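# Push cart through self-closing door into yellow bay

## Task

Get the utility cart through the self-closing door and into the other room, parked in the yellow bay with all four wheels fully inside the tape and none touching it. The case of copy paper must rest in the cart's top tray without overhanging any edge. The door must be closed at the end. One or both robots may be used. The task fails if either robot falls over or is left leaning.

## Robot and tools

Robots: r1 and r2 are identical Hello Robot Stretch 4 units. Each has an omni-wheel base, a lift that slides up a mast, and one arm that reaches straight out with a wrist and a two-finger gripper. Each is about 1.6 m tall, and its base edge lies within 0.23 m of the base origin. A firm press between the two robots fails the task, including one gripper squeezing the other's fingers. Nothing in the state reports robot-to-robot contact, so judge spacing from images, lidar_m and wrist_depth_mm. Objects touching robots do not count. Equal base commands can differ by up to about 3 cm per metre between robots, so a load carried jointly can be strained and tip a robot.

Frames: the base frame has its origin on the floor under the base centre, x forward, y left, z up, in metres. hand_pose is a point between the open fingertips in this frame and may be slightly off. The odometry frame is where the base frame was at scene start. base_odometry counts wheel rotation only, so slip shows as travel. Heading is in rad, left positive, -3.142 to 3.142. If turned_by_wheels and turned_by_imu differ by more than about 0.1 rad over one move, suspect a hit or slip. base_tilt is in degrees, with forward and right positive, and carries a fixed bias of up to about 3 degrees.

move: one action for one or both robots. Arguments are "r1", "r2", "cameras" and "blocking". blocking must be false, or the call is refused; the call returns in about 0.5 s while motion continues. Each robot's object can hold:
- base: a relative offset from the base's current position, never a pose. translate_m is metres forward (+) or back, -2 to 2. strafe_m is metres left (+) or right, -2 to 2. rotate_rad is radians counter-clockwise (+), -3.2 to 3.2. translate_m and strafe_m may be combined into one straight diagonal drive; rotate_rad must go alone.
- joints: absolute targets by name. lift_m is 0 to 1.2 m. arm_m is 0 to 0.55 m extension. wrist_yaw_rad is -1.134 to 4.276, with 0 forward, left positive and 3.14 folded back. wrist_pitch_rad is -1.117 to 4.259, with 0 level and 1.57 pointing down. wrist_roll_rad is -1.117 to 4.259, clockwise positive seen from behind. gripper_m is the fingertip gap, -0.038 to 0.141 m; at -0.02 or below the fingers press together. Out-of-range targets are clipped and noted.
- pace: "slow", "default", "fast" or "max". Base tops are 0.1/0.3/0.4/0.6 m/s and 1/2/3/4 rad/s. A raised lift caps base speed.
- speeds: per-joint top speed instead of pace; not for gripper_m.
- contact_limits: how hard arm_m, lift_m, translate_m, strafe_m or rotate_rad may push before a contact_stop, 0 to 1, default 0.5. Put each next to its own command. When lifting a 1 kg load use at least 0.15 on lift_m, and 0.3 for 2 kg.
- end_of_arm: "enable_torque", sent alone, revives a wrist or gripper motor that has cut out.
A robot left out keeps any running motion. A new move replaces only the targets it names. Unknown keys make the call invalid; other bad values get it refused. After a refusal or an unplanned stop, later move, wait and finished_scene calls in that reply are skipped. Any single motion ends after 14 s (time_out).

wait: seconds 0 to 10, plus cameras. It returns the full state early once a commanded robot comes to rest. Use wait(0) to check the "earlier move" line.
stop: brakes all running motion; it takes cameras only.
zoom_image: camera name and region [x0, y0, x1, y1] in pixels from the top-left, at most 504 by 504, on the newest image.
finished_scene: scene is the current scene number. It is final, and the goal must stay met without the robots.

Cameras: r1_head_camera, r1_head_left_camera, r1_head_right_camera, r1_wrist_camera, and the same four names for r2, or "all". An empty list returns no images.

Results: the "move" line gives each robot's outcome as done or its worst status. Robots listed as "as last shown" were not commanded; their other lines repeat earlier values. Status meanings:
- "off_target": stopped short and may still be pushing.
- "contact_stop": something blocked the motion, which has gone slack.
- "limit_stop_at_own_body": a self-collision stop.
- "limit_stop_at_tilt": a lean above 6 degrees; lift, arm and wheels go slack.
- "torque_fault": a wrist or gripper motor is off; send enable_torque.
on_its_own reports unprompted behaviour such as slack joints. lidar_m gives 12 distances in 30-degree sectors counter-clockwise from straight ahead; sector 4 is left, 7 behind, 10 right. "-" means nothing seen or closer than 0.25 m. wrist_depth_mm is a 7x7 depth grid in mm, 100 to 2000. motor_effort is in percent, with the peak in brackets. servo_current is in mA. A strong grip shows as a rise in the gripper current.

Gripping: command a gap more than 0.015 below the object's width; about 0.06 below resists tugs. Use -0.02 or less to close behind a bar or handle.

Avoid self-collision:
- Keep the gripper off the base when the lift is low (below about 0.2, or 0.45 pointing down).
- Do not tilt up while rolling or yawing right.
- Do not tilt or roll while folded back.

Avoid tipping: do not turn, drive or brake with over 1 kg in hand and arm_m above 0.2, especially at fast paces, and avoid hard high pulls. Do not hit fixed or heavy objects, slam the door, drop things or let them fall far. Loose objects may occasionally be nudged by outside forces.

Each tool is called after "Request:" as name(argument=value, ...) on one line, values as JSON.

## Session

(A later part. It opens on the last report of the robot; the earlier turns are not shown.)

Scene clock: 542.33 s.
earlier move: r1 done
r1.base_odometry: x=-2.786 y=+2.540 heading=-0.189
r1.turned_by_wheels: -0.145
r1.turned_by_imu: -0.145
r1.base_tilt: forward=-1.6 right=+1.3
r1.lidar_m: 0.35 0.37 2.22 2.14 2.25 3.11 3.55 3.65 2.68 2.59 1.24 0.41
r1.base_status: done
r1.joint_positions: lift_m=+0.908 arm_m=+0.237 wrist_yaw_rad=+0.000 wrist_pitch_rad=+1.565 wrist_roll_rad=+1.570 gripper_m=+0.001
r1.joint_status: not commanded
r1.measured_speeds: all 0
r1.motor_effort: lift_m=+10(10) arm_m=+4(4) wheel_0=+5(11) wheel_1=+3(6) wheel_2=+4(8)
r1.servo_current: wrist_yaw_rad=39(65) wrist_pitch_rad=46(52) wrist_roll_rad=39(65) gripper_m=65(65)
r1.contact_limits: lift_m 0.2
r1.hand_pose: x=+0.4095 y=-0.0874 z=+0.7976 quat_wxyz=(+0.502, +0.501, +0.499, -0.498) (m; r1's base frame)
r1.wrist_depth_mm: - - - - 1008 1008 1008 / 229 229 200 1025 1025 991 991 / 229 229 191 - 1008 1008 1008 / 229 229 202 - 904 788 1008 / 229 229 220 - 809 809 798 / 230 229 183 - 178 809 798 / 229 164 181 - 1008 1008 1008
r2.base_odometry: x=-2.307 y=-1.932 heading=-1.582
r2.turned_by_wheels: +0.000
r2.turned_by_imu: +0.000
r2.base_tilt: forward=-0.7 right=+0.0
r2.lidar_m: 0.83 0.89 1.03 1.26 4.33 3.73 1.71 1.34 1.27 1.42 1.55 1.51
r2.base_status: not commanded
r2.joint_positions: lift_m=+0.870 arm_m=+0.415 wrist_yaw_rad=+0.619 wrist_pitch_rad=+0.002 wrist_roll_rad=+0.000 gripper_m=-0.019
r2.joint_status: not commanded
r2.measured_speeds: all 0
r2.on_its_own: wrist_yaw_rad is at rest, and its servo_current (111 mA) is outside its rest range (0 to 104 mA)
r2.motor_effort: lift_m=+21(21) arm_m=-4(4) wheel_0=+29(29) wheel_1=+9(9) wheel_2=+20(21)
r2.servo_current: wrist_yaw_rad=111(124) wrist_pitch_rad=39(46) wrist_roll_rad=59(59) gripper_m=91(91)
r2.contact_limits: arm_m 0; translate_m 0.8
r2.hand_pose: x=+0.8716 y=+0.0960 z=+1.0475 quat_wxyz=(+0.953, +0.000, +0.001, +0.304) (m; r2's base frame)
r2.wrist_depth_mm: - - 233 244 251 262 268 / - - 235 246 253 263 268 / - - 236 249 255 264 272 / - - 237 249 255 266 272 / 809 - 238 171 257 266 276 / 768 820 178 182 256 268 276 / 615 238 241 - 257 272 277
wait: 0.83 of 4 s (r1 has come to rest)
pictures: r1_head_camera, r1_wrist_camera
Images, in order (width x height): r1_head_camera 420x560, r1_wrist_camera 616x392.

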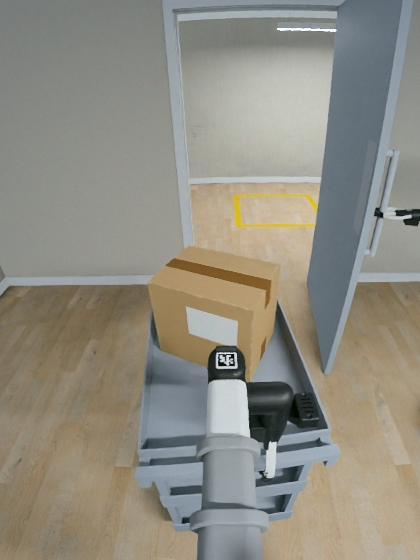

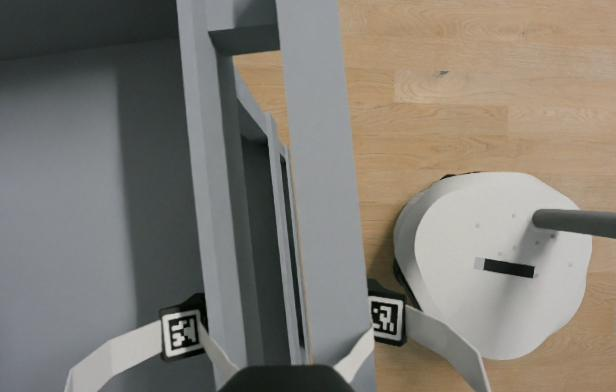

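Request:
move(r1={"base":{"translate_m":0.03,"strafe_m":0.35},"pace":"slow"}, blocking=false, cameras=[])

Request:
wait(seconds=7, cameras=[])

Request:
move(r1={"base":{"rotate_rad":-0.27},"pace":"slow"}, blocking=false, cameras=[])

Request:
wait(seconds=4, cameras=["r1_wrist_camera","r1_head_camera"])

Scene clock: 552.43 s.
move: r1 moving
r1.base_odometry: x=-2.782 y=+2.553 heading=-0.189
r1.turned_by_wheels: +0.000
r1.turned_by_imu: -0.001
r1.base_tilt: forward=-1.6 right=+1.3
r1.lidar_m: 0.35 0.37 2.23 2.12 2.23 3.10 3.54 3.63 2.69 2.60 1.26 0.43
r1.base_status: translate_m moving; strafe_m moving
r1.joint_positions: lift_m=+0.908 arm_m=+0.237 wrist_yaw_rad=+0.000 wrist_pitch_rad=+1.565 wrist_roll_rad=+1.570 gripper_m=+0.001
r1.joint_status: not commanded
r1.measured_speeds: translate_m=+0.005 strafe_m=+0.053 rotate_rad=-0.003 lift_m=+0.000 arm_m=+0.000 wrist_yaw_rad=+0.000 wrist_pitch_rad=+0.000 wrist_roll_rad=+0.000
r1.motor_effort: lift_m=+10(10) arm_m=+4(4) wheel_0=-9(9) wheel_1=+9(9) wheel_2=-5(5)
r1.servo_current: wrist_yaw_rad=52(65) wrist_pitch_rad=46(52) wrist_roll_rad=33(59) gripper_m=65(72)
r1.contact_limits: lift_m 0.2
r1.hand_pose: x=+0.4095 y=-0.0874 z=+0.7976 quat_wxyz=(+0.502, +0.501, +0.499, -0.498) (m; r1's base frame)
r1.wrist_depth_mm: - 229 177 - 991 1008 1008 / 229 229 199 1025 1025 1025 1025 / 229 229 187 - 1025 1042 1008 / 229 228 202 - 960 798 1008 / 229 229 218 - 809 798 798 / 229 229 183 - 178 788 809 / 229 164 193 128 1008 1008 1025
r2.base_odometry: x=-2.307 y=-1.932 heading=-1.582
r2.turned_by_wheels: +0.000
r2.turned_by_imu: +0.001
r2.base_tilt: forward=-0.7 right=+0.0
r2.lidar_m: 0.81 0.86 1.02 1.26 4.35 3.74 1.70 1.32 1.32 1.44 1.55 1.48
r2.base_status: not commanded
r2.joint_positions: lift_m=+0.870 arm_m=+0.415 wrist_yaw_rad=+0.619 wrist_pitch_rad=+0.002 wrist_roll_rad=+0.000 gripper_m=-0.019
r2.joint_status: not commanded
r2.measured_speeds: all 0
r2.motor_effort: lift_m=+21(21) arm_m=-4(4) wheel_0=+29(29) wheel_1=+9(9) wheel_2=+20(21)
r2.servo_current: wrist_yaw_rad=98(111) wrist_pitch_rad=46(52) wrist_roll_rad=39(59) gripper_m=85(91)
r2.contact_limits: arm_m 0; translate_m 0.8
r2.hand_pose: x=+0.8716 y=+0.0960 z=+1.0475 quat_wxyz=(+0.953, +0.000, +0.001, +0.304) (m; r2's base frame)
r2.wrist_depth_mm: - - 233 245 253 262 268 / - - 234 246 254 263 268 / - - 236 248 254 265 272 / - - 238 249 256 265 274 / 809 - 239 171 257 266 276 / 778 976 178 182 258 268 276 / 621 237 241 - 257 272 279
pictures: none
No camera images: "cameras" was empty.

Scene clock: 556.63 s.
earlier move: r1 done
r1.base_odometry: x=-2.690 y=+2.878 heading=-0.190
r1.turned_by_wheels: +0.000
r1.turned_by_imu: +0.000
r1.base_tilt: forward=-1.6 right=+1.2
r1.lidar_m: 0.38 0.46 1.85 1.77 1.87 2.61 3.58 3.70 3.04 2.94 1.54 0.37
r1.base_status: done
r1.joint_positions: lift_m=+0.908 arm_m=+0.237 wrist_yaw_rad=-0.001 wrist_pitch_rad=+1.565 wrist_roll_rad=+1.573 gripper_m=+0.001
r1.joint_status: not commanded
r1.measured_speeds: all 0
r1.motor_effort: lift_m=+10(10) arm_m=+4(4) wheel_0=-8(10) wheel_1=+0(9) wheel_2=-4(7)
r1.servo_current: wrist_yaw_rad=46(65) wrist_pitch_rad=52(59) wrist_roll_rad=39(72) gripper_m=65(78)
r1.contact_limits: lift_m 0.2
r1.hand_pose: x=+0.4094 y=-0.0874 z=+0.7976 quat_wxyz=(+0.501, +0.502, +0.498, -0.499) (m; r1's base frame)
r1.wrist_depth_mm: 229 229 228 184 - 1025 1008 / 229 229 228 228 - 1008 1025 / 229 228 228 1025 - 1025 1008 / 228 228 227 991 - 798 798 / 228 227 227 1025 - 798 798 / 229 229 180 1025 179 798 809 / 229 227 163 1008 178 991 1025
r2.base_odometry: x=-2.307 y=-1.932 heading=-1.582
r2.turned_by_wheels: +0.000
r2.turned_by_imu: +0.001
r2.base_tilt: forward=-0.7 right=+0.0
r2.lidar_m: 0.80 0.89 1.21 1.58 4.34 3.77 1.73 1.34 1.29 1.43 1.56 1.52
r2.base_status: not commanded
r2.joint_positions: lift_m=+0.870 arm_m=+0.415 wrist_yaw_rad=+0.619 wrist_pitch_rad=+0.002 wrist_roll_rad=+0.000 gripper_m=-0.019
r2.joint_status: not commanded
r2.measured_speeds: all 0
r2.on_its_own: wrist_yaw_rad is at rest, and its servo_current (111 mA) is outside its rest range (0 to 104 mA)
r2.motor_effort: lift_m=+21(21) arm_m=-4(5) wheel_0=+29(30) wheel_1=+9(9) wheel_2=+20(21)
r2.servo_current: wrist_yaw_rad=111(124) wrist_pitch_rad=39(52) wrist_roll_rad=46(59) gripper_m=85(91)
r2.contact_limits: arm_m 0; translate_m 0.8
r2.hand_pose: x=+0.8716 y=+0.0960 z=+1.0475 quat_wxyz=(+0.953, +0.000, +0.001, +0.304) (m; r2's base frame)
r2.wrist_depth_mm: - - 233 244 253 263 270 / - - 235 248 254 263 270 / - - 236 248 256 265 271 / - - 239 248 256 266 273 / 842 931 239 170 257 266 274 / 820 237 178 182 256 267 276 / - 238 242 - 257 273 278
wait: 4.20 of 7 s (r1 has come to rest)
pictures: none
No camera images: "cameras" was empty.

Scene clock: 557.13 s.
move: r1 moving
r1.base_odometry: x=-2.690 y=+2.878 heading=-0.314
r1.turned_by_wheels: -0.124
r1.turned_by_imu: -0.124
r1.base_tilt: forward=-1.6 right=+1.3
r1.lidar_m: 0.38 0.40 1.95 1.77 1.85 2.31 3.56 3.61 3.17 2.93 1.56 0.40
r1.base_status: rotate_rad moving
r1.joint_positions: lift_m=+0.908 arm_m=+0.237 wrist_yaw_rad=-0.001 wrist_pitch_rad=+1.565 wrist_roll_rad=+1.573 gripper_m=+0.001
r1.joint_status: not commanded
r1.measured_speeds: translate_m=-0.002 strafe_m=+0.000 rotate_rad=-0.484 lift_m=+0.000 arm_m=+0.000 wrist_yaw_rad=+0.000 wrist_pitch_rad=+0.000 wrist_roll_rad=+0.000
r1.motor_effort: lift_m=+10(10) arm_m=+4(4) wheel_0=+10(13) wheel_1=+5(6) wheel_2=+8(8)
r1.servo_current: wrist_yaw_rad=52(59) wrist_pitch_rad=52(52) wrist_roll_rad=65(65) gripper_m=72(72)
r1.contact_limits: lift_m 0.2
r1.hand_pose: x=+0.4094 y=-0.0874 z=+0.7976 quat_wxyz=(+0.501, +0.502, +0.498, -0.499) (m; r1's base frame)
r1.wrist_depth_mm: 228 229 228 - - 1008 1008 / 229 229 227 1025 - 1025 976 / 230 229 228 1008 - 1025 991 / 229 229 228 1008 - 809 798 / 229 229 229 1025 - 798 788 / 229 229 182 1008 178 788 798 / 230 164 160 477 1008 798 1025
r2.base_odometry: x=-2.307 y=-1.932 heading=-1.582
r2.turned_by_wheels: +0.000
r2.turned_by_imu: +0.000
r2.base_tilt: forward=-0.7 right=+0.0
r2.lidar_m: 0.82 0.85 1.20 1.58 4.33 3.79 1.72 1.34 1.32 1.44 1.56 1.53
r2.base_status: not commanded
r2.joint_positions: lift_m=+0.870 arm_m=+0.415 wrist_yaw_rad=+0.619 wrist_pitch_rad=+0.002 wrist_roll_rad=+0.000 gripper_m=-0.019
r2.joint_status: not commanded
r2.measured_speeds: all 0
r2.motor_effort: lift_m=+21(21) arm_m=-4(4) wheel_0=+29(30) wheel_1=+9(9) wheel_2=+21(21)
r2.servo_current: wrist_yaw_rad=104(117) wrist_pitch_rad=46(46) wrist_roll_rad=39(59) gripper_m=85(91)
r2.contact_limits: arm_m 0; translate_m 0.8
r2.hand_pose: x=+0.8716 y=+0.0960 z=+1.0475 quat_wxyz=(+0.953, +0.000, +0.001, +0.304) (m; r2's base frame)
r2.wrist_depth_mm: - - 233 244 251 260 268 / - - 234 247 253 262 270 / - - 236 248 254 264 272 / - - 236 248 256 266 273 / 854 960 238 171 258 266 276 / 809 237 178 182 257 268 276 / - 238 241 - 257 273 279
pictures: none
No camera images: "cameras" was empty.

Scene clock: 557.97 s.
earlier move: r1 done
r1.base_odometry: x=-2.690 y=+2.878 heading=-0.459
r1.turned_by_wheels: -0.145
r1.turned_by_imu: -0.146
r1.base_tilt: forward=-1.6 right=+1.3
r1.lidar_m: 0.35 0.36 2.08 1.79 1.79 2.10 3.54 3.53 3.39 2.94 1.54 0.42
r1.base_status: done
r1.joint_positions: lift_m=+0.908 arm_m=+0.237 wrist_yaw_rad=+0.000 wrist_pitch_rad=+1.561 wrist_roll_rad=+1.571 gripper_m=+0.001
r1.joint_status: not commanded
r1.measured_speeds: all 0
r1.motor_effort: lift_m=+10(10) arm_m=-4(4) wheel_0=+6(13) wheel_1=+3(6) wheel_2=+3(8)
r1.servo_current: wrist_yaw_rad=39(59) wrist_pitch_rad=59(65) wrist_roll_rad=39(65) gripper_m=59(72)
r1.contact_limits: lift_m 0.2
r1.hand_pose: x=+0.4109 y=-0.0874 z=+0.7976 quat_wxyz=(+0.503, +0.502, +0.498, -0.497) (m; r1's base frame)
r1.wrist_depth_mm: - - 168 - 1008 1008 991 / 229 229 191 1008 1025 1008 1008 / 230 229 189 508 1008 1008 991 / 230 230 215 - 1008 798 1008 / 230 229 213 - 798 798 788 / 230 229 185 - 178 809 788 / 230 163 181 - 1042 778 1008
r2.base_odometry: x=-2.307 y=-1.932 heading=-1.582
r2.turned_by_wheels: +0.000
r2.turned_by_imu: +0.000
r2.base_tilt: forward=-0.7 right=+0.0
r2.lidar_m: 0.80 0.88 1.15 1.56 4.33 3.74 1.71 1.35 1.32 1.43 1.54 1.51
r2.base_status: not commanded
r2.joint_positions: lift_m=+0.870 arm_m=+0.415 wrist_yaw_rad=+0.619 wrist_pitch_rad=+0.002 wrist_roll_rad=+0.000 gripper_m=-0.019
r2.joint_status: not commanded
r2.measured_speeds: all 0
r2.motor_effort: lift_m=+21(21) arm_m=-4(4) wheel_0=+29(30) wheel_1=+9(9) wheel_2=+20(21)
r2.servo_current: wrist_yaw_rad=98(124) wrist_pitch_rad=39(46) wrist_roll_rad=39(59) gripper_m=85(91)
r2.contact_limits: arm_m 0; translate_m 0.8
r2.hand_pose: x=+0.8716 y=+0.0960 z=+1.0475 quat_wxyz=(+0.953, +0.000, +0.001, +0.304) (m; r2's base frame)
r2.wrist_depth_mm: - - 233 245 251 260 270 / - - 235 247 254 260 271 / - - 236 247 255 264 272 / - - 238 249 255 266 273 / 842 976 238 171 257 266 274 / 788 238 178 182 257 268 277 / - 238 241 - 256 272 279
wait: 0.83 of 4 s (r1 has come to rest)
pictures: r1_head_camera, r1_wrist_camera
Images, in order (width x height): r1_head_camera 420x560, r1_wrist_camera 616x392.

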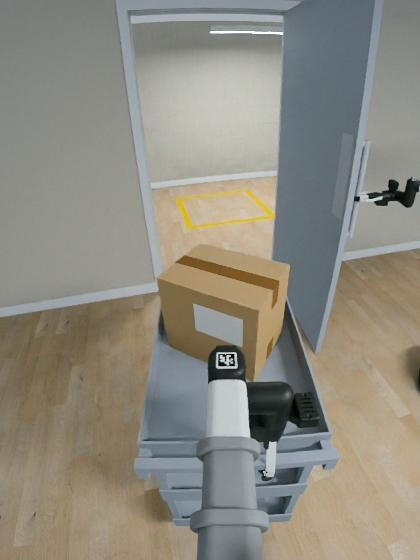

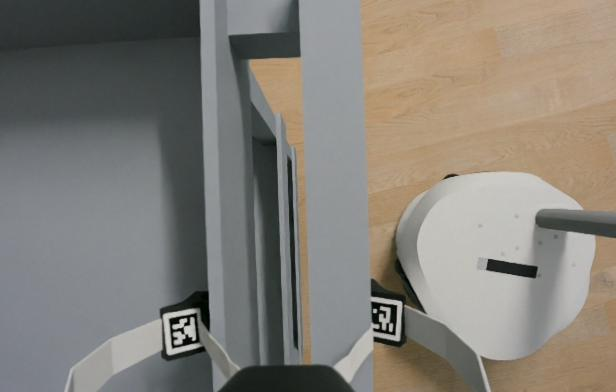

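Request:
move(r1={"base":{"translate_m":0.6}}, blocking=false, cameras=[])

Request:
wait(seconds=7, cameras=["r1_wrist_camera","r1_head_camera"])

Scene clock: 572.03 s.
move: r1 moving
r1.base_odometry: x=-2.662 y=+2.864 heading=-0.459
r1.turned_by_wheels: +0.000
r1.turned_by_imu: +0.000
r1.base_tilt: forward=-1.6 right=+1.3
r1.lidar_m: 0.34 0.35 2.10 1.81 1.81 2.12 3.58 3.57 3.38 2.92 1.52 0.40
r1.base_status: translate_m moving
r1.joint_positions: lift_m=+0.908 arm_m=+0.237 wrist_yaw_rad=+0.000 wrist_pitch_rad=+1.572 wrist_roll_rad=+1.570 gripper_m=+0.001
r1.joint_status: not commanded
r1.measured_speeds: translate_m=+0.121 strafe_m=+0.001 rotate_rad=-0.006 lift_m=+0.000 arm_m=+0.000 wrist_yaw_rad=+0.000 wrist_pitch_rad=+0.038 wrist_roll_rad=+0.000
r1.motor_effort: lift_m=+10(10) arm_m=+0(4) wheel_0=+9(11) wheel_1=+7(9) wheel_2=-10(10)
r1.servo_current: wrist_yaw_rad=46(65) wrist_pitch_rad=52(59) wrist_roll_rad=52(65) gripper_m=65(65)
r1.contact_limits: lift_m 0.2
r1.hand_pose: x=+0.4077 y=-0.0874 z=+0.7975 quat_wxyz=(+0.500, +0.500, +0.500, -0.500) (m; r1's base frame)
r1.wrist_depth_mm: - - 173 - 1025 1025 1042 / 225 226 197 1008 1008 1025 1042 / 224 225 221 1025 1008 1042 1025 / 224 225 216 1008 809 809 1025 / 225 225 226 1025 809 798 809 / 224 226 188 854 178 788 1025 / 225 170 180 1025 167 1042 1008
r2: as last shown
r2.turned_by_imu: +0.001
r2.lidar_m: 0.80 0.86 1.16 1.53 4.35 3.78 1.72 1.33 1.32 1.42 1.54 1.53
r2.motor_effort: lift_m=+21(21) arm_m=-4(4) wheel_0=+29(29) wheel_1=+9(9) wheel_2=+20(20)
r2.servo_current: wrist_yaw_rad=111(117) wrist_pitch_rad=39(46) wrist_roll_rad=52(52) gripper_m=85(91)
r2.contact_limits: arm_m 0; translate_m 0.8
r2.wrist_depth_mm: - - 234 245 252 262 268 / - - 235 247 254 263 270 / - - 236 248 254 264 272 / - - 236 248 256 265 274 / 842 917 239 171 257 266 276 / 798 237 178 181 256 268 278 / 683 237 241 - 257 272 278
pictures: none
No camera images: "cameras" was empty.

Scene clock: 575.03 s.
earlier move: r1 done
r1.base_odometry: x=-2.152 y=+2.613 heading=-0.458
r1.turned_by_wheels: +0.001
r1.turned_by_imu: +0.002
r1.base_tilt: forward=-1.6 right=+1.3
r1.lidar_m: 0.32 0.31 1.99 1.93 1.94 2.31 4.09 4.11 3.22 1.34 1.21 0.43
r1.base_status: done
r1.joint_positions: lift_m=+0.908 arm_m=+0.237 wrist_yaw_rad=+0.002 wrist_pitch_rad=+1.565 wrist_roll_rad=+1.567 gripper_m=+0.001
r1.joint_status: not commanded
r1.measured_speeds: all 0
r1.motor_effort: lift_m=+10(10) arm_m=-3(4) wheel_0=+7(12) wheel_1=+4(10) wheel_2=+2(17)
r1.servo_current: wrist_yaw_rad=46(72) wrist_pitch_rad=46(59) wrist_roll_rad=46(72) gripper_m=59(72)
r1.contact_limits: lift_m 0.2
r1.hand_pose: x=+0.4099 y=-0.0874 z=+0.7975 quat_wxyz=(+0.503, +0.500, +0.500, -0.497) (m; r1's base frame)
r1.wrist_depth_mm: - 159 - 1025 1008 1008 1008 / - 178 - - 1042 1008 1008 / 227 228 228 - 1008 1008 1008 / 228 226 194 - 1008 809 1008 / 228 227 181 - 809 798 809 / 228 228 183 - 178 798 798 / 229 166 179 156 162 1008 991
r2.base_odometry: x=-2.307 y=-1.932 heading=-1.582
r2.turned_by_wheels: +0.000
r2.turned_by_imu: +0.000
r2.base_tilt: forward=-0.6 right=+0.0
r2.lidar_m: 0.80 0.91 1.24 3.73 4.33 3.74 1.72 1.33 1.32 1.44 1.58 1.52
r2.base_status: not commanded
r2.joint_positions: lift_m=+0.870 arm_m=+0.415 wrist_yaw_rad=+0.619 wrist_pitch_rad=+0.002 wrist_roll_rad=+0.000 gripper_m=-0.019
r2.joint_status: not commanded
r2.measured_speeds: all 0
r2.motor_effort: lift_m=+21(21) arm_m=-4(4) wheel_0=+29(30) wheel_1=+9(9) wheel_2=+20(21)
r2.servo_current: wrist_yaw_rad=98(117) wrist_pitch_rad=39(46) wrist_roll_rad=46(59) gripper_m=85(91)
r2.contact_limits: arm_m 0; translate_m 0.8
r2.hand_pose: x=+0.8716 y=+0.0960 z=+1.0475 quat_wxyz=(+0.953, +0.000, +0.001, +0.304) (m; r2's base frame)
r2.wrist_depth_mm: - - 234 244 251 262 270 / - - 235 248 253 263 270 / - - 235 247 256 264 272 / 854 - 238 248 256 266 272 / 991 - 238 171 257 266 274 / 778 163 178 182 256 270 277 / - 237 242 - 257 272 278
wait: 3.00 of 7 s (r1 has come to rest)
pictures: r1_head_camera, r1_wrist_camera
Images, in order (width x height): r1_head_camera 420x560, r1_wrist_camera 616x392.

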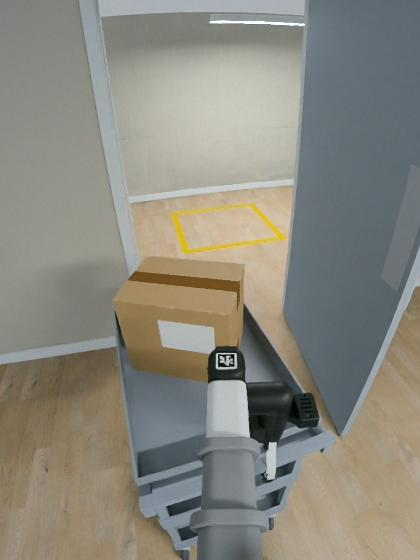

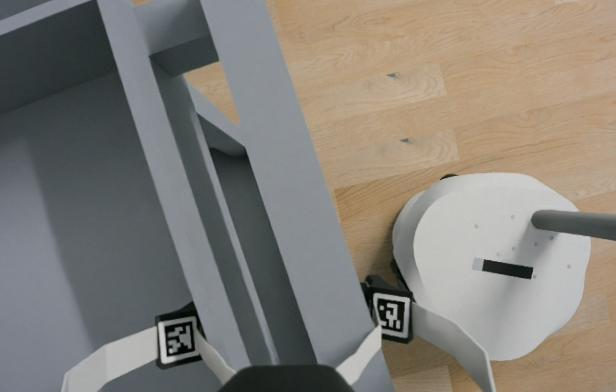

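Request:
move(r1={"base":{"translate_m":-0.4,"strafe_m":0.12},"pace":"slow"}, blocking=false, cameras=[])

Request:
wait(seconds=7, cameras=["r1_head_camera","r1_wrist_camera"])

Scene clock: 601.83 s.
move: r1 moving
r1.base_odometry: x=-2.162 y=+2.622 heading=-0.458
r1.turned_by_wheels: +0.000
r1.turned_by_imu: -0.002
r1.base_tilt: forward=-1.6 right=+1.3
r1.lidar_m: 0.32 0.32 2.01 1.95 1.93 2.27 4.05 4.10 3.23 1.35 1.21 0.42
r1.base_status: translate_m moving; strafe_m moving
r1.joint_positions: lift_m=+0.908 arm_m=+0.237 wrist_yaw_rad=+0.002 wrist_pitch_rad=+1.564 wrist_roll_rad=+1.567 gripper_m=+0.001
r1.joint_status: not commanded
r1.measured_speeds: translate_m=-0.049 strafe_m=+0.014 rotate_rad=+0.000 lift_m=+0.000 arm_m=+0.000 wrist_yaw_rad=+0.000 wrist_pitch_rad=+0.000 wrist_roll_rad=+0.000
r1.motor_effort: lift_m=+10(10) arm_m=-3(4) wheel_0=-5(5) wheel_1=-1(3) wheel_2=+8(11)
r1.servo_current: wrist_yaw_rad=33(52) wrist_pitch_rad=52(52) wrist_roll_rad=39(65) gripper_m=59(72)
r1.contact_limits: lift_m 0.2
r1.hand_pose: x=+0.4100 y=-0.0874 z=+0.7975 quat_wxyz=(+0.503, +0.500, +0.500, -0.497) (m; r1's base frame)
r1.wrist_depth_mm: - 160 - 1042 1025 991 1008 / 229 191 246 - 1008 991 991 / 229 229 229 - 1008 991 1008 / 229 229 195 - 1008 798 1008 / 229 229 184 - 831 798 788 / 229 229 181 - 180 798 798 / 229 166 181 157 1008 1008 1025
r2: as last shown
r2.turned_by_imu: +0.004
r2.base_tilt: forward=-0.7 right=+0.0
r2.lidar_m: 0.79 0.89 1.22 3.70 4.34 3.73 1.70 1.33 1.31 1.42 1.55 1.51
r2.motor_effort: lift_m=+21(21) arm_m=-4(4) wheel_0=+29(29) wheel_1=+9(9) wheel_2=+21(21)
r2.servo_current: wrist_yaw_rad=91(117) wrist_pitch_rad=39(46) wrist_roll_rad=52(52) gripper_m=91(91)
r2.contact_limits: arm_m 0; translate_m 0.8
r2.wrist_depth_mm: - - 233 244 252 260 271 / - - 234 247 253 263 268 / - - 236 248 255 264 272 / 842 - 238 248 256 266 272 / - - 237 171 257 266 274 / 788 236 178 181 258 268 276 / 661 237 242 - 257 272 279
pictures: none
No camera images: "cameras" was empty.

Scene clock: 606.77 s.
earlier move: r1 done
r1.base_odometry: x=-2.458 y=+2.897 heading=-0.458
r1.turned_by_wheels: +0.000
r1.turned_by_imu: +0.001
r1.base_tilt: forward=-1.6 right=+1.3
r1.lidar_m: 0.36 0.39 1.99 1.73 1.71 2.05 3.61 3.75 3.45 2.99 1.53 0.38
r1.base_status: done
r1.joint_positions: lift_m=+0.908 arm_m=+0.237 wrist_yaw_rad=+0.001 wrist_pitch_rad=+1.563 wrist_roll_rad=+1.570 gripper_m=+0.001
r1.joint_status: not commanded
r1.measured_speeds: all 0
r1.motor_effort: lift_m=+10(10) arm_m=-4(4) wheel_0=-3(8) wheel_1=-3(6) wheel_2=+4(11)
r1.servo_current: wrist_yaw_rad=59(72) wrist_pitch_rad=46(59) wrist_roll_rad=39(72) gripper_m=65(78)
r1.contact_limits: lift_m 0.2
r1.hand_pose: x=+0.4103 y=-0.0874 z=+0.7975 quat_wxyz=(+0.503, +0.501, +0.499, -0.497) (m; r1's base frame)
r1.wrist_depth_mm: 229 229 228 - - 1008 991 / 230 229 228 1025 - 991 1008 / 229 229 229 1025 - 991 991 / 230 229 226 991 - 798 798 / 229 229 229 809 798 809 798 / 230 230 179 1008 181 798 788 / 230 171 213 1025 1008 150 991
r2.base_odometry: x=-2.307 y=-1.932 heading=-1.582
r2.turned_by_wheels: +0.000
r2.turned_by_imu: +0.001
r2.base_tilt: forward=-0.6 right=+0.0
r2.lidar_m: 0.79 0.86 1.21 1.61 4.33 3.73 1.70 1.34 1.32 1.43 1.54 1.53
r2.base_status: not commanded
r2.joint_positions: lift_m=+0.870 arm_m=+0.415 wrist_yaw_rad=+0.619 wrist_pitch_rad=+0.002 wrist_roll_rad=+0.000 gripper_m=-0.019
r2.joint_status: not commanded
r2.measured_speeds: all 0
r2.on_its_own: wrist_yaw_rad is at rest, and its servo_current (111 mA) is outside its rest range (0 to 104 mA)
r2.motor_effort: lift_m=+21(21) arm_m=-4(4) wheel_0=+29(30) wheel_1=+9(9) wheel_2=+20(21)
r2.servo_current: wrist_yaw_rad=111(130) wrist_pitch_rad=46(46) wrist_roll_rad=46(72) gripper_m=85(98)
r2.contact_limits: arm_m 0; translate_m 0.8
r2.hand_pose: x=+0.8716 y=+0.0960 z=+1.0475 quat_wxyz=(+0.953, +0.000, +0.001, +0.304) (m; r2's base frame)
r2.wrist_depth_mm: - - 233 244 250 262 270 / - - 235 246 254 263 270 / - - 236 247 255 264 271 / - 866 237 248 255 266 273 / 750 809 239 171 257 267 276 / 768 683 178 182 256 270 277 / - 158 242 - 258 272 278
wait: 4.93 of 7 s (r1 has come to rest)
pictures: r1_head_camera, r1_wrist_camera
Images, in order (width x height): r1_head_camera 420x560, r1_wrist_camera 616x392.

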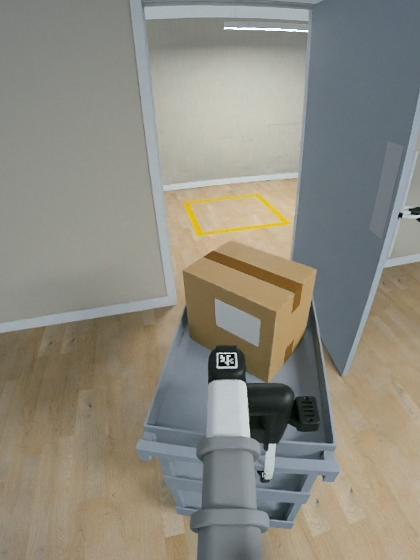

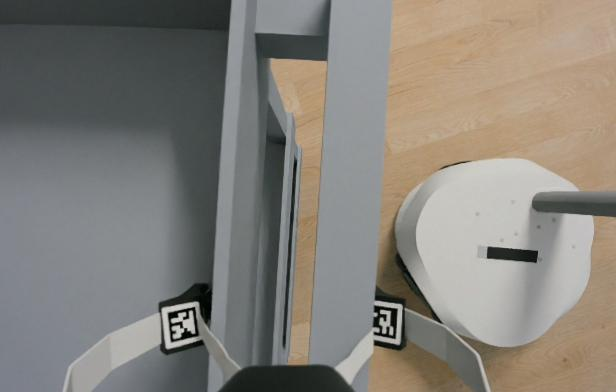

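Request:
move(r1={"base":{"translate_m":0.037,"strafe_m":0.231},"pace":"slow"}, blocking=false, cameras=[])

Request:
wait(seconds=5, cameras=[])

Request:
move(r1={"base":{"rotate_rad":-0.19},"pace":"slow"}, blocking=false, cameras=[])

Request:
wait(seconds=3, cameras=["r1_head_camera","r1_wrist_camera"])

Scene clock: 617.43 s.
move: r1 moving
r1.base_odometry: x=-2.451 y=+2.908 heading=-0.459
r1.turned_by_wheels: -0.001
r1.turned_by_imu: -0.002
r1.base_tilt: forward=-1.6 right=+1.3
r1.lidar_m: 0.36 0.39 2.00 1.70 1.73 2.06 3.71 3.76 3.44 3.03 1.51 0.41
r1.base_status: translate_m moving; strafe_m moving
r1.joint_positions: lift_m=+0.908 arm_m=+0.237 wrist_yaw_rad=+0.001 wrist_pitch_rad=+1.563 wrist_roll_rad=+1.570 gripper_m=+0.001
r1.joint_status: not commanded
r1.measured_speeds: translate_m=+0.008 strafe_m=+0.052 rotate_rad=+0.000 lift_m=+0.000 arm_m=+0.000 wrist_yaw_rad=-0.002 wrist_pitch_rad=+0.000 wrist_roll_rad=+0.000
r1.motor_effort: lift_m=+10(10) arm_m=-4(4) wheel_0=-10(12) wheel_1=+4(6) wheel_2=-6(6)
r1.servo_current: wrist_yaw_rad=39(59) wrist_pitch_rad=52(59) wrist_roll_rad=52(59) gripper_m=65(72)
r1.contact_limits: lift_m 0.2
r1.hand_pose: x=+0.4103 y=-0.0874 z=+0.7975 quat_wxyz=(+0.502, +0.501, +0.499, -0.497) (m; r1's base frame)
r1.wrist_depth_mm: 230 229 229 - - 991 1008 / 230 230 229 1025 - 1025 1008 / 230 229 230 1008 - 1008 1025 / 230 228 229 1042 - 809 798 / 229 229 228 854 809 809 788 / 229 229 179 1008 178 788 798 / 229 174 212 1025 1025 1008 1008
r2.base_odometry: x=-2.307 y=-1.932 heading=-1.582
r2.turned_by_wheels: +0.000
r2.turned_by_imu: +0.001
r2.base_tilt: forward=-0.7 right=+0.0
r2.lidar_m: 0.79 0.88 1.21 1.64 4.34 3.76 1.71 1.33 1.32 1.43 1.55 1.51
r2.base_status: not commanded
r2.joint_positions: lift_m=+0.870 arm_m=+0.415 wrist_yaw_rad=+0.619 wrist_pitch_rad=+0.002 wrist_roll_rad=+0.000 gripper_m=-0.019
r2.joint_status: not commanded
r2.measured_speeds: all 0
r2.motor_effort: lift_m=+21(21) arm_m=-4(4) wheel_0=+29(29) wheel_1=+9(9) wheel_2=+20(21)
r2.servo_current: wrist_yaw_rad=98(111) wrist_pitch_rad=46(46) wrist_roll_rad=46(52) gripper_m=85(91)
r2.contact_limits: arm_m 0; translate_m 0.8
r2.hand_pose: x=+0.8716 y=+0.0960 z=+1.0475 quat_wxyz=(+0.953, +0.000, +0.001, +0.304) (m; r2's base frame)
r2.wrist_depth_mm: - - 233 244 252 262 270 / - - 234 246 254 262 270 / - - 236 247 254 264 271 / - 878 237 249 256 266 273 / 759 798 238 171 258 266 274 / 768 691 178 181 257 270 276 / - 157 241 - 256 272 278
pictures: none
No camera images: "cameras" was empty.

Scene clock: 620.50 s.
earlier move: r1 done
r1.base_odometry: x=-2.323 y=+3.088 heading=-0.459
r1.turned_by_wheels: +0.000
r1.turned_by_imu: +0.000
r1.base_tilt: forward=-1.6 right=+1.3
r1.lidar_m: 0.41 0.48 1.76 1.53 1.52 1.80 3.28 3.84 3.73 3.21 1.70 0.37
r1.base_status: done
r1.joint_positions: lift_m=+0.908 arm_m=+0.237 wrist_yaw_rad=-0.002 wrist_pitch_rad=+1.563 wrist_roll_rad=+1.574 gripper_m=+0.001
r1.joint_status: not commanded
r1.measured_speeds: all 0
r1.motor_effort: lift_m=+10(10) arm_m=-3(4) wheel_0=-6(14) wheel_1=+0(7) wheel_2=-5(8)
r1.servo_current: wrist_yaw_rad=52(72) wrist_pitch_rad=46(59) wrist_roll_rad=65(65) gripper_m=65(72)
r1.contact_limits: lift_m 0.2
r1.hand_pose: x=+0.4099 y=-0.0874 z=+0.7975 quat_wxyz=(+0.501, +0.503, +0.497, -0.499) (m; r1's base frame)
r1.wrist_depth_mm: 229 228 228 227 - - 1025 / 229 229 229 227 1025 1008 1025 / 229 228 228 226 - 1008 1008 / 228 228 228 1025 - 798 798 / 227 229 228 1042 - 788 798 / 229 227 180 1008 177 798 798 / 229 228 157 1008 178 1008 991
r2.base_odometry: x=-2.307 y=-1.932 heading=-1.582
r2.turned_by_wheels: +0.000
r2.turned_by_imu: +0.000
r2.base_tilt: forward=-0.7 right=+0.1
r2.lidar_m: 0.81 0.85 1.33 3.71 4.34 3.73 1.72 1.35 1.32 1.42 1.55 1.51
r2.base_status: not commanded
r2.joint_positions: lift_m=+0.870 arm_m=+0.415 wrist_yaw_rad=+0.619 wrist_pitch_rad=+0.002 wrist_roll_rad=+0.000 gripper_m=-0.019
r2.joint_status: not commanded
r2.measured_speeds: all 0
r2.motor_effort: lift_m=+21(21) arm_m=-4(4) wheel_0=+29(30) wheel_1=+9(9) wheel_2=+20(21)
r2.servo_current: wrist_yaw_rad=98(117) wrist_pitch_rad=39(46) wrist_roll_rad=59(65) gripper_m=85(91)
r2.contact_limits: arm_m 0; translate_m 0.8
r2.hand_pose: x=+0.8716 y=+0.0960 z=+1.0475 quat_wxyz=(+0.953, +0.000, +0.001, +0.304) (m; r2's base frame)
r2.wrist_depth_mm: - - 233 245 252 262 268 / - - 235 248 254 263 270 / - - 236 248 256 265 271 / 1182 931 237 249 256 266 273 / 1098 878 238 171 257 266 274 / 1138 732 178 181 256 268 277 / - 237 242 - 257 272 278
wait: 3.07 of 5 s (r1 has come to rest)
pictures: none
No camera images: "cameras" was empty.

Scene clock: 621.00 s.
move: r1 moving
r1.base_odometry: x=-2.323 y=+3.088 heading=-0.580
r1.turned_by_wheels: -0.121
r1.turned_by_imu: -0.121
r1.base_tilt: forward=-1.6 right=+1.3
r1.lidar_m: 0.38 0.42 1.91 1.53 1.51 1.68 2.66 3.84 3.98 3.25 1.71 0.38
r1.base_status: rotate_rad moving
r1.joint_positions: lift_m=+0.908 arm_m=+0.237 wrist_yaw_rad=-0.002 wrist_pitch_rad=+1.563 wrist_roll_rad=+1.574 gripper_m=+0.001
r1.joint_status: not commanded
r1.measured_speeds: translate_m=+0.001 strafe_m=-0.001 rotate_rad=-0.397 lift_m=+0.000 arm_m=+0.000 wrist_yaw_rad=+0.000 wrist_pitch_rad=+0.000 wrist_roll_rad=+0.000
r1.motor_effort: lift_m=+10(10) arm_m=-2(4) wheel_0=+4(9) wheel_1=+6(7) wheel_2=+5(8)
r1.servo_current: wrist_yaw_rad=59(59) wrist_pitch_rad=46(59) wrist_roll_rad=39(65) gripper_m=65(65)
r1.contact_limits: lift_m 0.2
r1.hand_pose: x=+0.4099 y=-0.0874 z=+0.7975 quat_wxyz=(+0.501, +0.503, +0.497, -0.499) (m; r1's base frame)
r1.wrist_depth_mm: 229 229 228 165 - 1025 1008 / 229 229 228 1025 - 1008 991 / 229 229 229 1008 - 1008 991 / 228 229 228 991 - 809 798 / 229 229 228 1042 - 798 798 / 229 229 182 1025 178 809 798 / 229 164 161 1008 1008 1008 1008
r2: as last shown
r2.base_tilt: forward=-0.7 right=+0.0
r2.lidar_m: 0.80 0.88 1.31 3.70 4.32 3.73 1.72 1.36 1.30 1.43 1.57 1.52
r2.motor_effort: lift_m=+21(21) arm_m=-4(4) wheel_0=+29(29) wheel_1=+9(9) wheel_2=+20(21)
r2.servo_current: wrist_yaw_rad=117(117) wrist_pitch_rad=46(46) wrist_roll_rad=52(59) gripper_m=85(91)
r2.contact_limits: arm_m 0; translate_m 0.8
r2.wrist_depth_mm: - - 234 245 253 262 268 / - - 235 247 253 262 268 / - - 236 248 255 263 273 / - 931 238 249 256 265 272 / 1078 854 239 171 257 268 274 / 1078 732 178 182 257 268 276 / - 238 241 - 257 272 279
pictures: none
No camera images: "cameras" was empty.

Scene clock: 621.67 s.
earlier move: r1 done
r1.base_odometry: x=-2.323 y=+3.088 heading=-0.648
r1.turned_by_wheels: -0.068
r1.turned_by_imu: -0.069
r1.base_tilt: forward=-1.6 right=+1.3
r1.lidar_m: 0.36 0.41 2.00 1.52 1.51 1.62 2.41 3.84 4.10 3.27 1.71 0.40
r1.base_status: done
r1.joint_positions: lift_m=+0.908 arm_m=+0.237 wrist_yaw_rad=-0.002 wrist_pitch_rad=+1.563 wrist_roll_rad=+1.572 gripper_m=+0.001
r1.joint_status: not commanded
r1.measured_speeds: all 0
r1.motor_effort: lift_m=+10(10) arm_m=+4(4) wheel_0=+5(9) wheel_1=+4(7) wheel_2=+4(8)
r1.servo_current: wrist_yaw_rad=46(65) wrist_pitch_rad=46(59) wrist_roll_rad=39(72) gripper_m=65(65)
r1.contact_limits: lift_m 0.2
r1.hand_pose: x=+0.4099 y=-0.0874 z=+0.7975 quat_wxyz=(+0.501, +0.503, +0.497, -0.499) (m; r1's base frame)
r1.wrist_depth_mm: 229 229 228 - - 1008 1008 / 229 229 228 1008 - 1008 1008 / 229 228 229 1025 - 1025 991 / 229 229 228 1008 - 798 809 / 230 229 229 831 809 798 798 / 230 229 181 1025 179 798 788 / 229 163 181 1025 1008 1008 1008
r2.base_odometry: x=-2.307 y=-1.932 heading=-1.582
r2.turned_by_wheels: +0.000
r2.turned_by_imu: +0.000
r2.base_tilt: forward=-0.6 right=+0.0
r2.lidar_m: 0.79 0.86 1.28 3.71 4.33 3.77 1.70 1.35 1.30 1.44 1.57 1.51
r2.base_status: not commanded
r2.joint_positions: lift_m=+0.870 arm_m=+0.415 wrist_yaw_rad=+0.619 wrist_pitch_rad=+0.002 wrist_roll_rad=+0.000 gripper_m=-0.019
r2.joint_status: not commanded
r2.measured_speeds: all 0
r2.motor_effort: lift_m=+21(21) arm_m=-4(4) wheel_0=+29(29) wheel_1=+9(9) wheel_2=+20(21)
r2.servo_current: wrist_yaw_rad=104(117) wrist_pitch_rad=33(46) wrist_roll_rad=46(59) gripper_m=91(91)
r2.contact_limits: arm_m 0; translate_m 0.8
r2.hand_pose: x=+0.8716 y=+0.0960 z=+1.0475 quat_wxyz=(+0.953, +0.000, +0.001, +0.304) (m; r2's base frame)
r2.wrist_depth_mm: - - 233 244 253 262 268 / - - 235 246 253 262 270 / - - 236 248 254 264 272 / - 917 237 248 256 265 273 / 960 866 238 171 258 267 273 / - 723 177 182 257 268 277 / - 237 241 - 257 273 279
wait: 0.67 of 3 s (r1 has come to rest)
pictures: r1_head_camera, r1_wrist_camera
Images, in order (width x height): r1_head_camera 420x560, r1_wrist_camera 616x392.

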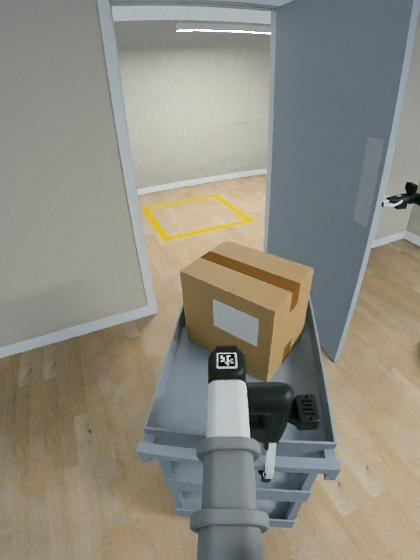

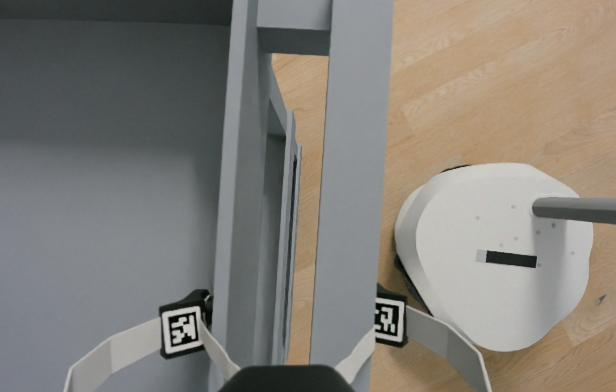

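Request:
move(r1={"base":{"translate_m":0.5,"strafe_m":0.04},"pace":"slow"}, blocking=false, cameras=[])

Request:
wait(seconds=8, cameras=["r1_head_camera","r1_wrist_camera"])

Scene clock: 629.77 s.
move: r1 moving
r1.base_odometry: x=-2.312 y=+3.081 heading=-0.648
r1.turned_by_wheels: +0.000
r1.turned_by_imu: +0.000
r1.base_tilt: forward=-1.6 right=+1.2
r1.lidar_m: 0.36 0.41 2.00 1.54 1.49 1.64 2.45 3.86 4.15 3.29 1.66 0.38
r1.base_status: translate_m moving; strafe_m moving
r1.joint_positions: lift_m=+0.908 arm_m=+0.237 wrist_yaw_rad=-0.002 wrist_pitch_rad=+1.568 wrist_roll_rad=+1.572 gripper_m=+0.001
r1.joint_status: not commanded
r1.measured_speeds: translate_m=+0.049 strafe_m=+0.005 rotate_rad=-0.002 lift_m=+0.000 arm_m=+0.000 wrist_yaw_rad=+0.000 wrist_pitch_rad=+0.011 wrist_roll_rad=+0.000
r1.motor_effort: lift_m=+10(10) arm_m=+4(4) wheel_0=+6(7) wheel_1=+5(7) wheel_2=-7(8)
r1.servo_current: wrist_yaw_rad=52(52) wrist_pitch_rad=46(52) wrist_roll_rad=33(65) gripper_m=72(72)
r1.contact_limits: lift_m 0.2
r1.hand_pose: x=+0.4086 y=-0.0874 z=+0.7975 quat_wxyz=(+0.500, +0.501, +0.499, -0.500) (m; r1's base frame)
r1.wrist_depth_mm: 228 228 228 - - 1025 1025 / 228 227 227 1008 - 991 1042 / 228 229 229 1042 - 1008 1025 / 229 228 228 866 - 809 798 / 228 228 228 1008 809 798 820 / 228 228 182 1008 178 809 798 / 228 163 180 991 991 809 1008
r2: as last shown
r2.turned_by_imu: +0.001
r2.base_tilt: forward=-0.7 right=+0.1
r2.lidar_m: 0.82 0.88 1.32 3.70 4.33 3.77 1.71 1.32 1.31 1.42 1.53 1.51
r2.servo_current: wrist_yaw_rad=104(117) wrist_pitch_rad=39(39) wrist_roll_rad=52(59) gripper_m=91(91)
r2.contact_limits: arm_m 0; translate_m 0.8
r2.wrist_depth_mm: - - 233 244 253 262 271 / - - 234 247 254 263 270 / - - 236 248 254 263 272 / - 917 238 247 256 265 274 / 976 866 239 171 257 267 274 / - 723 178 181 257 267 277 / - 237 242 - 257 273 279
pictures: none
No camera images: "cameras" was empty.

Scene clock: 635.57 s.
earlier move: r1 done
r1.base_odometry: x=-1.900 y=+2.818 heading=-0.647
r1.turned_by_wheels: +0.000
r1.turned_by_imu: +0.002
r1.base_tilt: forward=-1.6 right=+1.3
r1.lidar_m: 0.35 0.35 1.60 1.73 1.68 1.83 2.71 4.31 3.98 3.10 1.37 0.42
r1.base_status: done
r1.joint_positions: lift_m=+0.908 arm_m=+0.237 wrist_yaw_rad=-0.001 wrist_pitch_rad=+1.570 wrist_roll_rad=+1.569 gripper_m=+0.001
r1.joint_status: not commanded
r1.measured_speeds: all 0
r1.motor_effort: lift_m=+10(10) arm_m=+4(4) wheel_0=+6(10) wheel_1=+4(9) wheel_2=+0(13)
r1.servo_current: wrist_yaw_rad=39(72) wrist_pitch_rad=39(52) wrist_roll_rad=59(72) gripper_m=72(72)
r1.contact_limits: lift_m 0.2
r1.hand_pose: x=+0.4081 y=-0.0874 z=+0.7975 quat_wxyz=(+0.501, +0.500, +0.500, -0.499) (m; r1's base frame)
r1.wrist_depth_mm: - - 170 - 1008 1008 1025 / 228 229 187 - 1025 991 991 / 228 227 204 - 1008 1008 1025 / 229 228 201 - 976 809 1025 / 228 228 216 - 809 798 809 / 229 229 183 - 179 798 809 / 230 170 180 158 1042 1008 1008
r2.base_odometry: x=-2.307 y=-1.932 heading=-1.582
r2.turned_by_wheels: +0.000
r2.turned_by_imu: +0.001
r2.base_tilt: forward=-0.7 right=+0.0
r2.lidar_m: 0.80 0.87 1.49 3.72 4.30 3.75 1.71 1.34 1.31 1.42 1.55 1.52
r2.base_status: not commanded
r2.joint_positions: lift_m=+0.870 arm_m=+0.415 wrist_yaw_rad=+0.619 wrist_pitch_rad=+0.002 wrist_roll_rad=+0.000 gripper_m=-0.019
r2.joint_status: not commanded
r2.measured_speeds: all 0
r2.on_its_own: wrist_yaw_rad is at rest, and its servo_current (124 mA) is outside its rest range (0 to 104 mA)
r2.motor_effort: lift_m=+21(21) arm_m=-4(5) wheel_0=+29(30) wheel_1=+9(9) wheel_2=+20(21)
r2.servo_current: wrist_yaw_rad=124(124) wrist_pitch_rad=46(52) wrist_roll_rad=46(59) gripper_m=85(98)
r2.contact_limits: arm_m 0; translate_m 0.8
r2.hand_pose: x=+0.8716 y=+0.0960 z=+1.0475 quat_wxyz=(+0.953, +0.000, +0.001, +0.304) (m; r2's base frame)
r2.wrist_depth_mm: - - 234 245 251 262 270 / - - 235 248 254 263 270 / - - 236 247 255 264 272 / - - 237 250 256 266 272 / - - 238 171 257 266 276 / - 854 177 181 257 267 277 / - 238 241 - 257 271 279
wait: 5.80 of 8 s (r1 has come to rest)
pictures: r1_head_camera, r1_wrist_camera
Images, in order (width x height): r1_head_camera 420x560, r1_wrist_camera 616x392.

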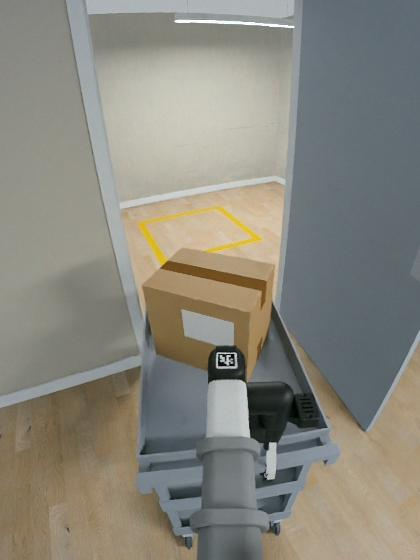

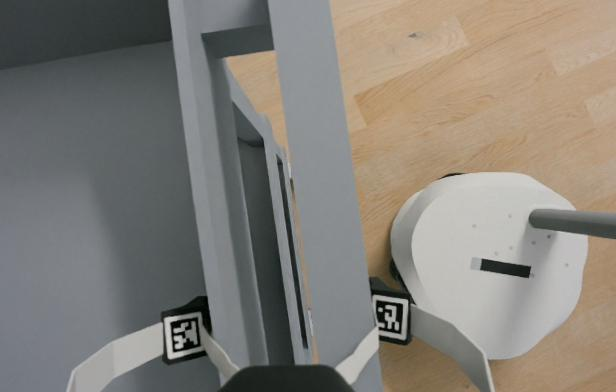

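Request:
move(r1={"base":{"strafe_m":0.12},"pace":"slow"}, blocking=false, cameras=[])

Request:
wait(seconds=4, cameras=[])

Request:
move(r1={"base":{"translate_m":0.4,"strafe_m":0.03},"pace":"slow"}, blocking=false, cameras=[])

Request:
wait(seconds=8, cameras=["r1_head_camera","r1_wrist_camera"])

Scene clock: 647.23 s.
move: r1 moving
r1.base_odometry: x=-1.891 y=+2.830 heading=-0.647
r1.turned_by_wheels: +0.000
r1.turned_by_imu: -0.001
r1.base_tilt: forward=-1.6 right=+1.3
r1.lidar_m: 0.35 0.36 1.59 1.72 1.68 1.80 2.67 4.32 4.00 3.11 1.39 0.42
r1.base_status: strafe_m moving
r1.joint_positions: lift_m=+0.908 arm_m=+0.237 wrist_yaw_rad=-0.001 wrist_pitch_rad=+1.570 wrist_roll_rad=+1.569 gripper_m=+0.001
r1.joint_status: not commanded
r1.measured_speeds: translate_m=+0.000 strafe_m=+0.057 rotate_rad=-0.003 lift_m=+0.000 arm_m=+0.000 wrist_yaw_rad=+0.000 wrist_pitch_rad=+0.000 wrist_roll_rad=+0.000
r1.motor_effort: lift_m=+10(10) arm_m=+4(4) wheel_0=-7(9) wheel_1=+7(8) wheel_2=+0(1)
r1.servo_current: wrist_yaw_rad=52(52) wrist_pitch_rad=46(52) wrist_roll_rad=52(59) gripper_m=65(72)
r1.contact_limits: lift_m 0.2
r1.hand_pose: x=+0.4081 y=-0.0874 z=+0.7975 quat_wxyz=(+0.501, +0.500, +0.500, -0.499) (m; r1's base frame)
r1.wrist_depth_mm: - 229 178 - 1008 1025 1008 / 229 229 186 - 1008 1008 1008 / 228 229 202 - 1025 1008 1025 / 229 229 188 - 960 809 1008 / 229 228 220 - 809 809 788 / 229 228 182 - 179 798 798 / 228 163 217 157 991 1008 1008
r2.base_odometry: x=-2.307 y=-1.932 heading=-1.582
r2.turned_by_wheels: +0.000
r2.turned_by_imu: +0.002
r2.base_tilt: forward=-0.7 right=+0.0
r2.lidar_m: 0.80 0.87 1.51 3.71 4.34 3.75 1.71 1.35 1.31 1.44 1.54 1.52
r2.base_status: not commanded
r2.joint_positions: lift_m=+0.870 arm_m=+0.415 wrist_yaw_rad=+0.619 wrist_pitch_rad=+0.002 wrist_roll_rad=+0.000 gripper_m=-0.019
r2.joint_status: not commanded
r2.measured_speeds: all 0
r2.motor_effort: lift_m=+21(21) arm_m=-4(4) wheel_0=+29(29) wheel_1=+9(9) wheel_2=+21(21)
r2.servo_current: wrist_yaw_rad=117(117) wrist_pitch_rad=39(46) wrist_roll_rad=52(59) gripper_m=85(85)
r2.contact_limits: arm_m 0; translate_m 0.8
r2.hand_pose: x=+0.8716 y=+0.0960 z=+1.0475 quat_wxyz=(+0.953, +0.000, +0.001, +0.304) (m; r2's base frame)
r2.wrist_depth_mm: - - 233 244 252 263 270 / - - 234 247 253 263 271 / - - 236 247 255 264 272 / - - 238 249 255 265 273 / - - 239 171 258 266 274 / - 842 177 182 256 267 277 / - 241 241 - 257 273 279
pictures: none
No camera images: "cameras" was empty.

Scene clock: 649.10 s.
earlier move: r1 done
r1.base_odometry: x=-1.827 y=+2.914 heading=-0.648
r1.turned_by_wheels: +0.000
r1.turned_by_imu: +0.000
r1.base_tilt: forward=-1.6 right=+1.3
r1.lidar_m: 0.36 0.39 1.54 1.61 1.58 1.69 2.53 4.37 4.11 3.20 1.35 0.41
r1.base_status: done
r1.joint_positions: lift_m=+0.908 arm_m=+0.237 wrist_yaw_rad=-0.001 wrist_pitch_rad=+1.564 wrist_roll_rad=+1.570 gripper_m=+0.001
r1.joint_status: not commanded
r1.measured_speeds: all 0
r1.motor_effort: lift_m=+10(10) arm_m=+3(4) wheel_0=-6(12) wheel_1=+0(8) wheel_2=-1(2)
r1.servo_current: wrist_yaw_rad=52(65) wrist_pitch_rad=39(52) wrist_roll_rad=52(65) gripper_m=65(72)
r1.contact_limits: lift_m 0.2
r1.hand_pose: x=+0.4096 y=-0.0874 z=+0.7975 quat_wxyz=(+0.502, +0.502, +0.498, -0.498) (m; r1's base frame)
r1.wrist_depth_mm: 231 229 186 - 1008 1008 1025 / 230 230 218 1008 1025 1008 1025 / 231 229 183 492 1025 991 1008 / 230 230 212 - 891 798 809 / 229 229 229 798 798 798 809 / 230 229 180 809 179 809 798 / 230 173 229 477 1008 149 1008
r2.base_odometry: x=-2.307 y=-1.932 heading=-1.582
r2.turned_by_wheels: +0.000
r2.turned_by_imu: +0.000
r2.base_tilt: forward=-0.6 right=+0.0
r2.lidar_m: 0.78 0.87 1.63 3.74 4.33 3.77 1.72 1.34 1.31 1.44 1.55 1.52
r2.base_status: not commanded
r2.joint_positions: lift_m=+0.870 arm_m=+0.415 wrist_yaw_rad=+0.619 wrist_pitch_rad=+0.002 wrist_roll_rad=+0.000 gripper_m=-0.019
r2.joint_status: not commanded
r2.measured_speeds: all 0
r2.motor_effort: lift_m=+21(21) arm_m=-4(4) wheel_0=+29(29) wheel_1=+9(9) wheel_2=+20(21)
r2.servo_current: wrist_yaw_rad=98(117) wrist_pitch_rad=39(46) wrist_roll_rad=52(59) gripper_m=78(91)
r2.contact_limits: arm_m 0; translate_m 0.8
r2.hand_pose: x=+0.8716 y=+0.0960 z=+1.0475 quat_wxyz=(+0.953, +0.000, +0.001, +0.304) (m; r2's base frame)
r2.wrist_depth_mm: - - 233 244 252 260 270 / - - 235 248 254 262 271 / - - 236 248 255 263 272 / - - 237 248 256 266 273 / - - 239 171 257 266 276 / - - 177 182 257 268 277 / - 239 242 - 255 272 278
wait: 1.87 of 4 s (r1 has come to rest)
pictures: none
No camera images: "cameras" was empty.

Scene clock: 649.60 s.
move: r1 moving
r1.base_odometry: x=-1.817 y=+2.907 heading=-0.647
r1.turned_by_wheels: +0.000
r1.turned_by_imu: +0.000
r1.base_tilt: forward=-1.6 right=+1.2
r1.lidar_m: 0.37 0.37 1.54 1.63 1.59 1.70 2.50 4.37 4.12 3.20 1.25 0.40
r1.base_status: translate_m moving; strafe_m moving
r1.joint_positions: lift_m=+0.908 arm_m=+0.237 wrist_yaw_rad=-0.001 wrist_pitch_rad=+1.566 wrist_roll_rad=+1.570 gripper_m=+0.001
r1.joint_status: not commanded
r1.measured_speeds: translate_m=+0.049 strafe_m=+0.003 rotate_rad=+0.000 lift_m=+0.000 arm_m=+0.000 wrist_yaw_rad=+0.000 wrist_pitch_rad=+0.031 wrist_roll_rad=+0.000
r1.motor_effort: lift_m=+10(10) arm_m=+2(3) wheel_0=+3(4) wheel_1=+7(7) wheel_2=-8(8)
r1.servo_current: wrist_yaw_rad=59(65) wrist_pitch_rad=39(52) wrist_roll_rad=46(65) gripper_m=65(65)
r1.contact_limits: lift_m 0.2
r1.hand_pose: x=+0.4093 y=-0.0874 z=+0.7975 quat_wxyz=(+0.501, +0.501, +0.499, -0.499) (m; r1's base frame)
r1.wrist_depth_mm: 229 228 199 - 1008 991 1025 / 229 229 196 1008 1008 1025 991 / 229 229 189 544 1025 1025 1008 / 229 229 213 525 820 798 798 / 228 229 228 798 788 788 809 / 229 228 183 798 179 798 798 / 229 170 229 - 1008 1008 1025
r2: as last shown
r2.base_tilt: forward=-0.7 right=+0.0
r2.lidar_m: 0.82 0.88 1.61 3.72 4.33 3.76 1.70 1.36 1.31 1.43 1.56 1.48
r2.servo_current: wrist_yaw_rad=104(117) wrist_pitch_rad=39(46) wrist_roll_rad=39(52) gripper_m=85(91)
r2.contact_limits: arm_m 0; translate_m 0.8
r2.wrist_depth_mm: - - 235 244 252 262 270 / - - 235 247 253 263 270 / - - 236 248 254 265 272 / - - 238 249 257 265 273 / - - 239 171 256 267 274 / - - 178 182 257 267 277 / - 239 241 - 256 272 278
pictures: none
No camera images: "cameras" was empty.

Scene clock: 654.40 s.
earlier move: r1 done
r1.base_odometry: x=-1.490 y=+2.697 heading=-0.647
r1.turned_by_wheels: +0.001
r1.turned_by_imu: +0.002
r1.base_tilt: forward=-1.6 right=+1.3
r1.lidar_m: 0.34 0.34 1.17 1.73 1.71 1.85 2.76 4.75 3.92 1.52 0.98 0.42
r1.base_status: done
r1.joint_positions: lift_m=+0.908 arm_m=+0.237 wrist_yaw_rad=-0.001 wrist_pitch_rad=+1.570 wrist_roll_rad=+1.569 gripper_m=+0.001
r1.joint_status: not commanded
r1.measured_speeds: all 0
r1.motor_effort: lift_m=+10(10) arm_m=-4(4) wheel_0=+8(11) wheel_1=+5(8) wheel_2=-1(12)
r1.servo_current: wrist_yaw_rad=52(72) wrist_pitch_rad=39(52) wrist_roll_rad=39(65) gripper_m=59(72)
r1.contact_limits: lift_m 0.2
r1.hand_pose: x=+0.4081 y=-0.0874 z=+0.7975 quat_wxyz=(+0.501, +0.500, +0.500, -0.499) (m; r1's base frame)
r1.wrist_depth_mm: - - - - 1008 1008 1025 / 229 229 200 - 1008 1025 1025 / 228 228 199 - 991 991 1008 / 229 229 183 - 960 798 1008 / 228 228 216 - 798 809 809 / 229 229 188 - 179 809 809 / 229 162 183 158 175 1025 1025
r2.base_odometry: x=-2.307 y=-1.932 heading=-1.582
r2.turned_by_wheels: +0.000
r2.turned_by_imu: +0.001
r2.base_tilt: forward=-0.7 right=+0.0
r2.lidar_m: 0.81 0.86 3.43 3.71 4.34 3.74 1.68 1.33 1.31 1.44 1.56 1.52
r2.base_status: not commanded
r2.joint_positions: lift_m=+0.870 arm_m=+0.415 wrist_yaw_rad=+0.619 wrist_pitch_rad=+0.002 wrist_roll_rad=+0.000 gripper_m=-0.019
r2.joint_status: not commanded
r2.measured_speeds: all 0
r2.on_its_own: wrist_yaw_rad is at rest, and its servo_current (124 mA) is outside its rest range (0 to 104 mA)
r2.motor_effort: lift_m=+21(21) arm_m=-4(5) wheel_0=+29(30) wheel_1=+9(9) wheel_2=+20(21)
r2.servo_current: wrist_yaw_rad=124(124) wrist_pitch_rad=46(52) wrist_roll_rad=59(65) gripper_m=78(91)
r2.contact_limits: arm_m 0; translate_m 0.8
r2.hand_pose: x=+0.8716 y=+0.0960 z=+1.0475 quat_wxyz=(+0.953, +0.000, +0.001, +0.304) (m; r2's base frame)
r2.wrist_depth_mm: - 1118 233 244 253 260 270 / - 1118 235 247 254 262 270 / - 1138 236 248 255 263 271 / - - 238 249 256 265 274 / - - 239 171 257 267 273 / - - 177 182 258 268 276 / - 239 241 - 257 273 278
wait: 4.80 of 8 s (r1 has come to rest)
pictures: r1_head_camera, r1_wrist_camera
Images, in order (width x height): r1_head_camera 420x560, r1_wrist_camera 616x392.

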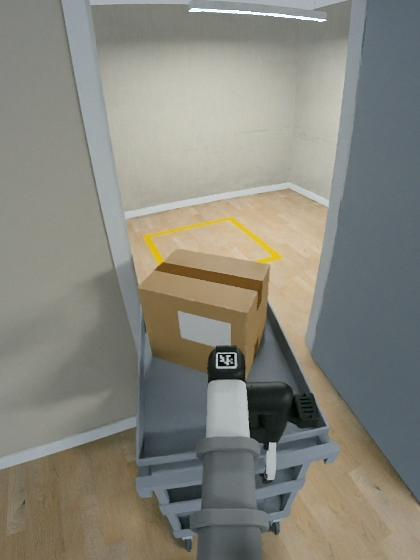

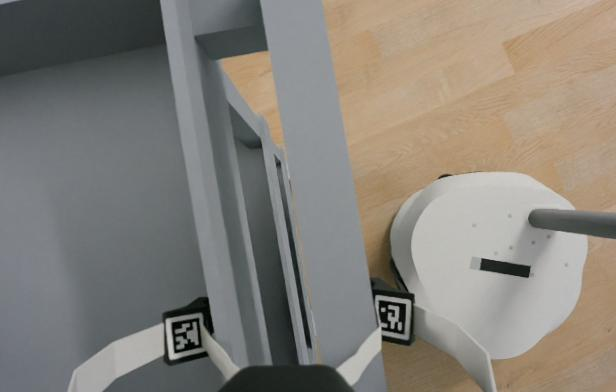

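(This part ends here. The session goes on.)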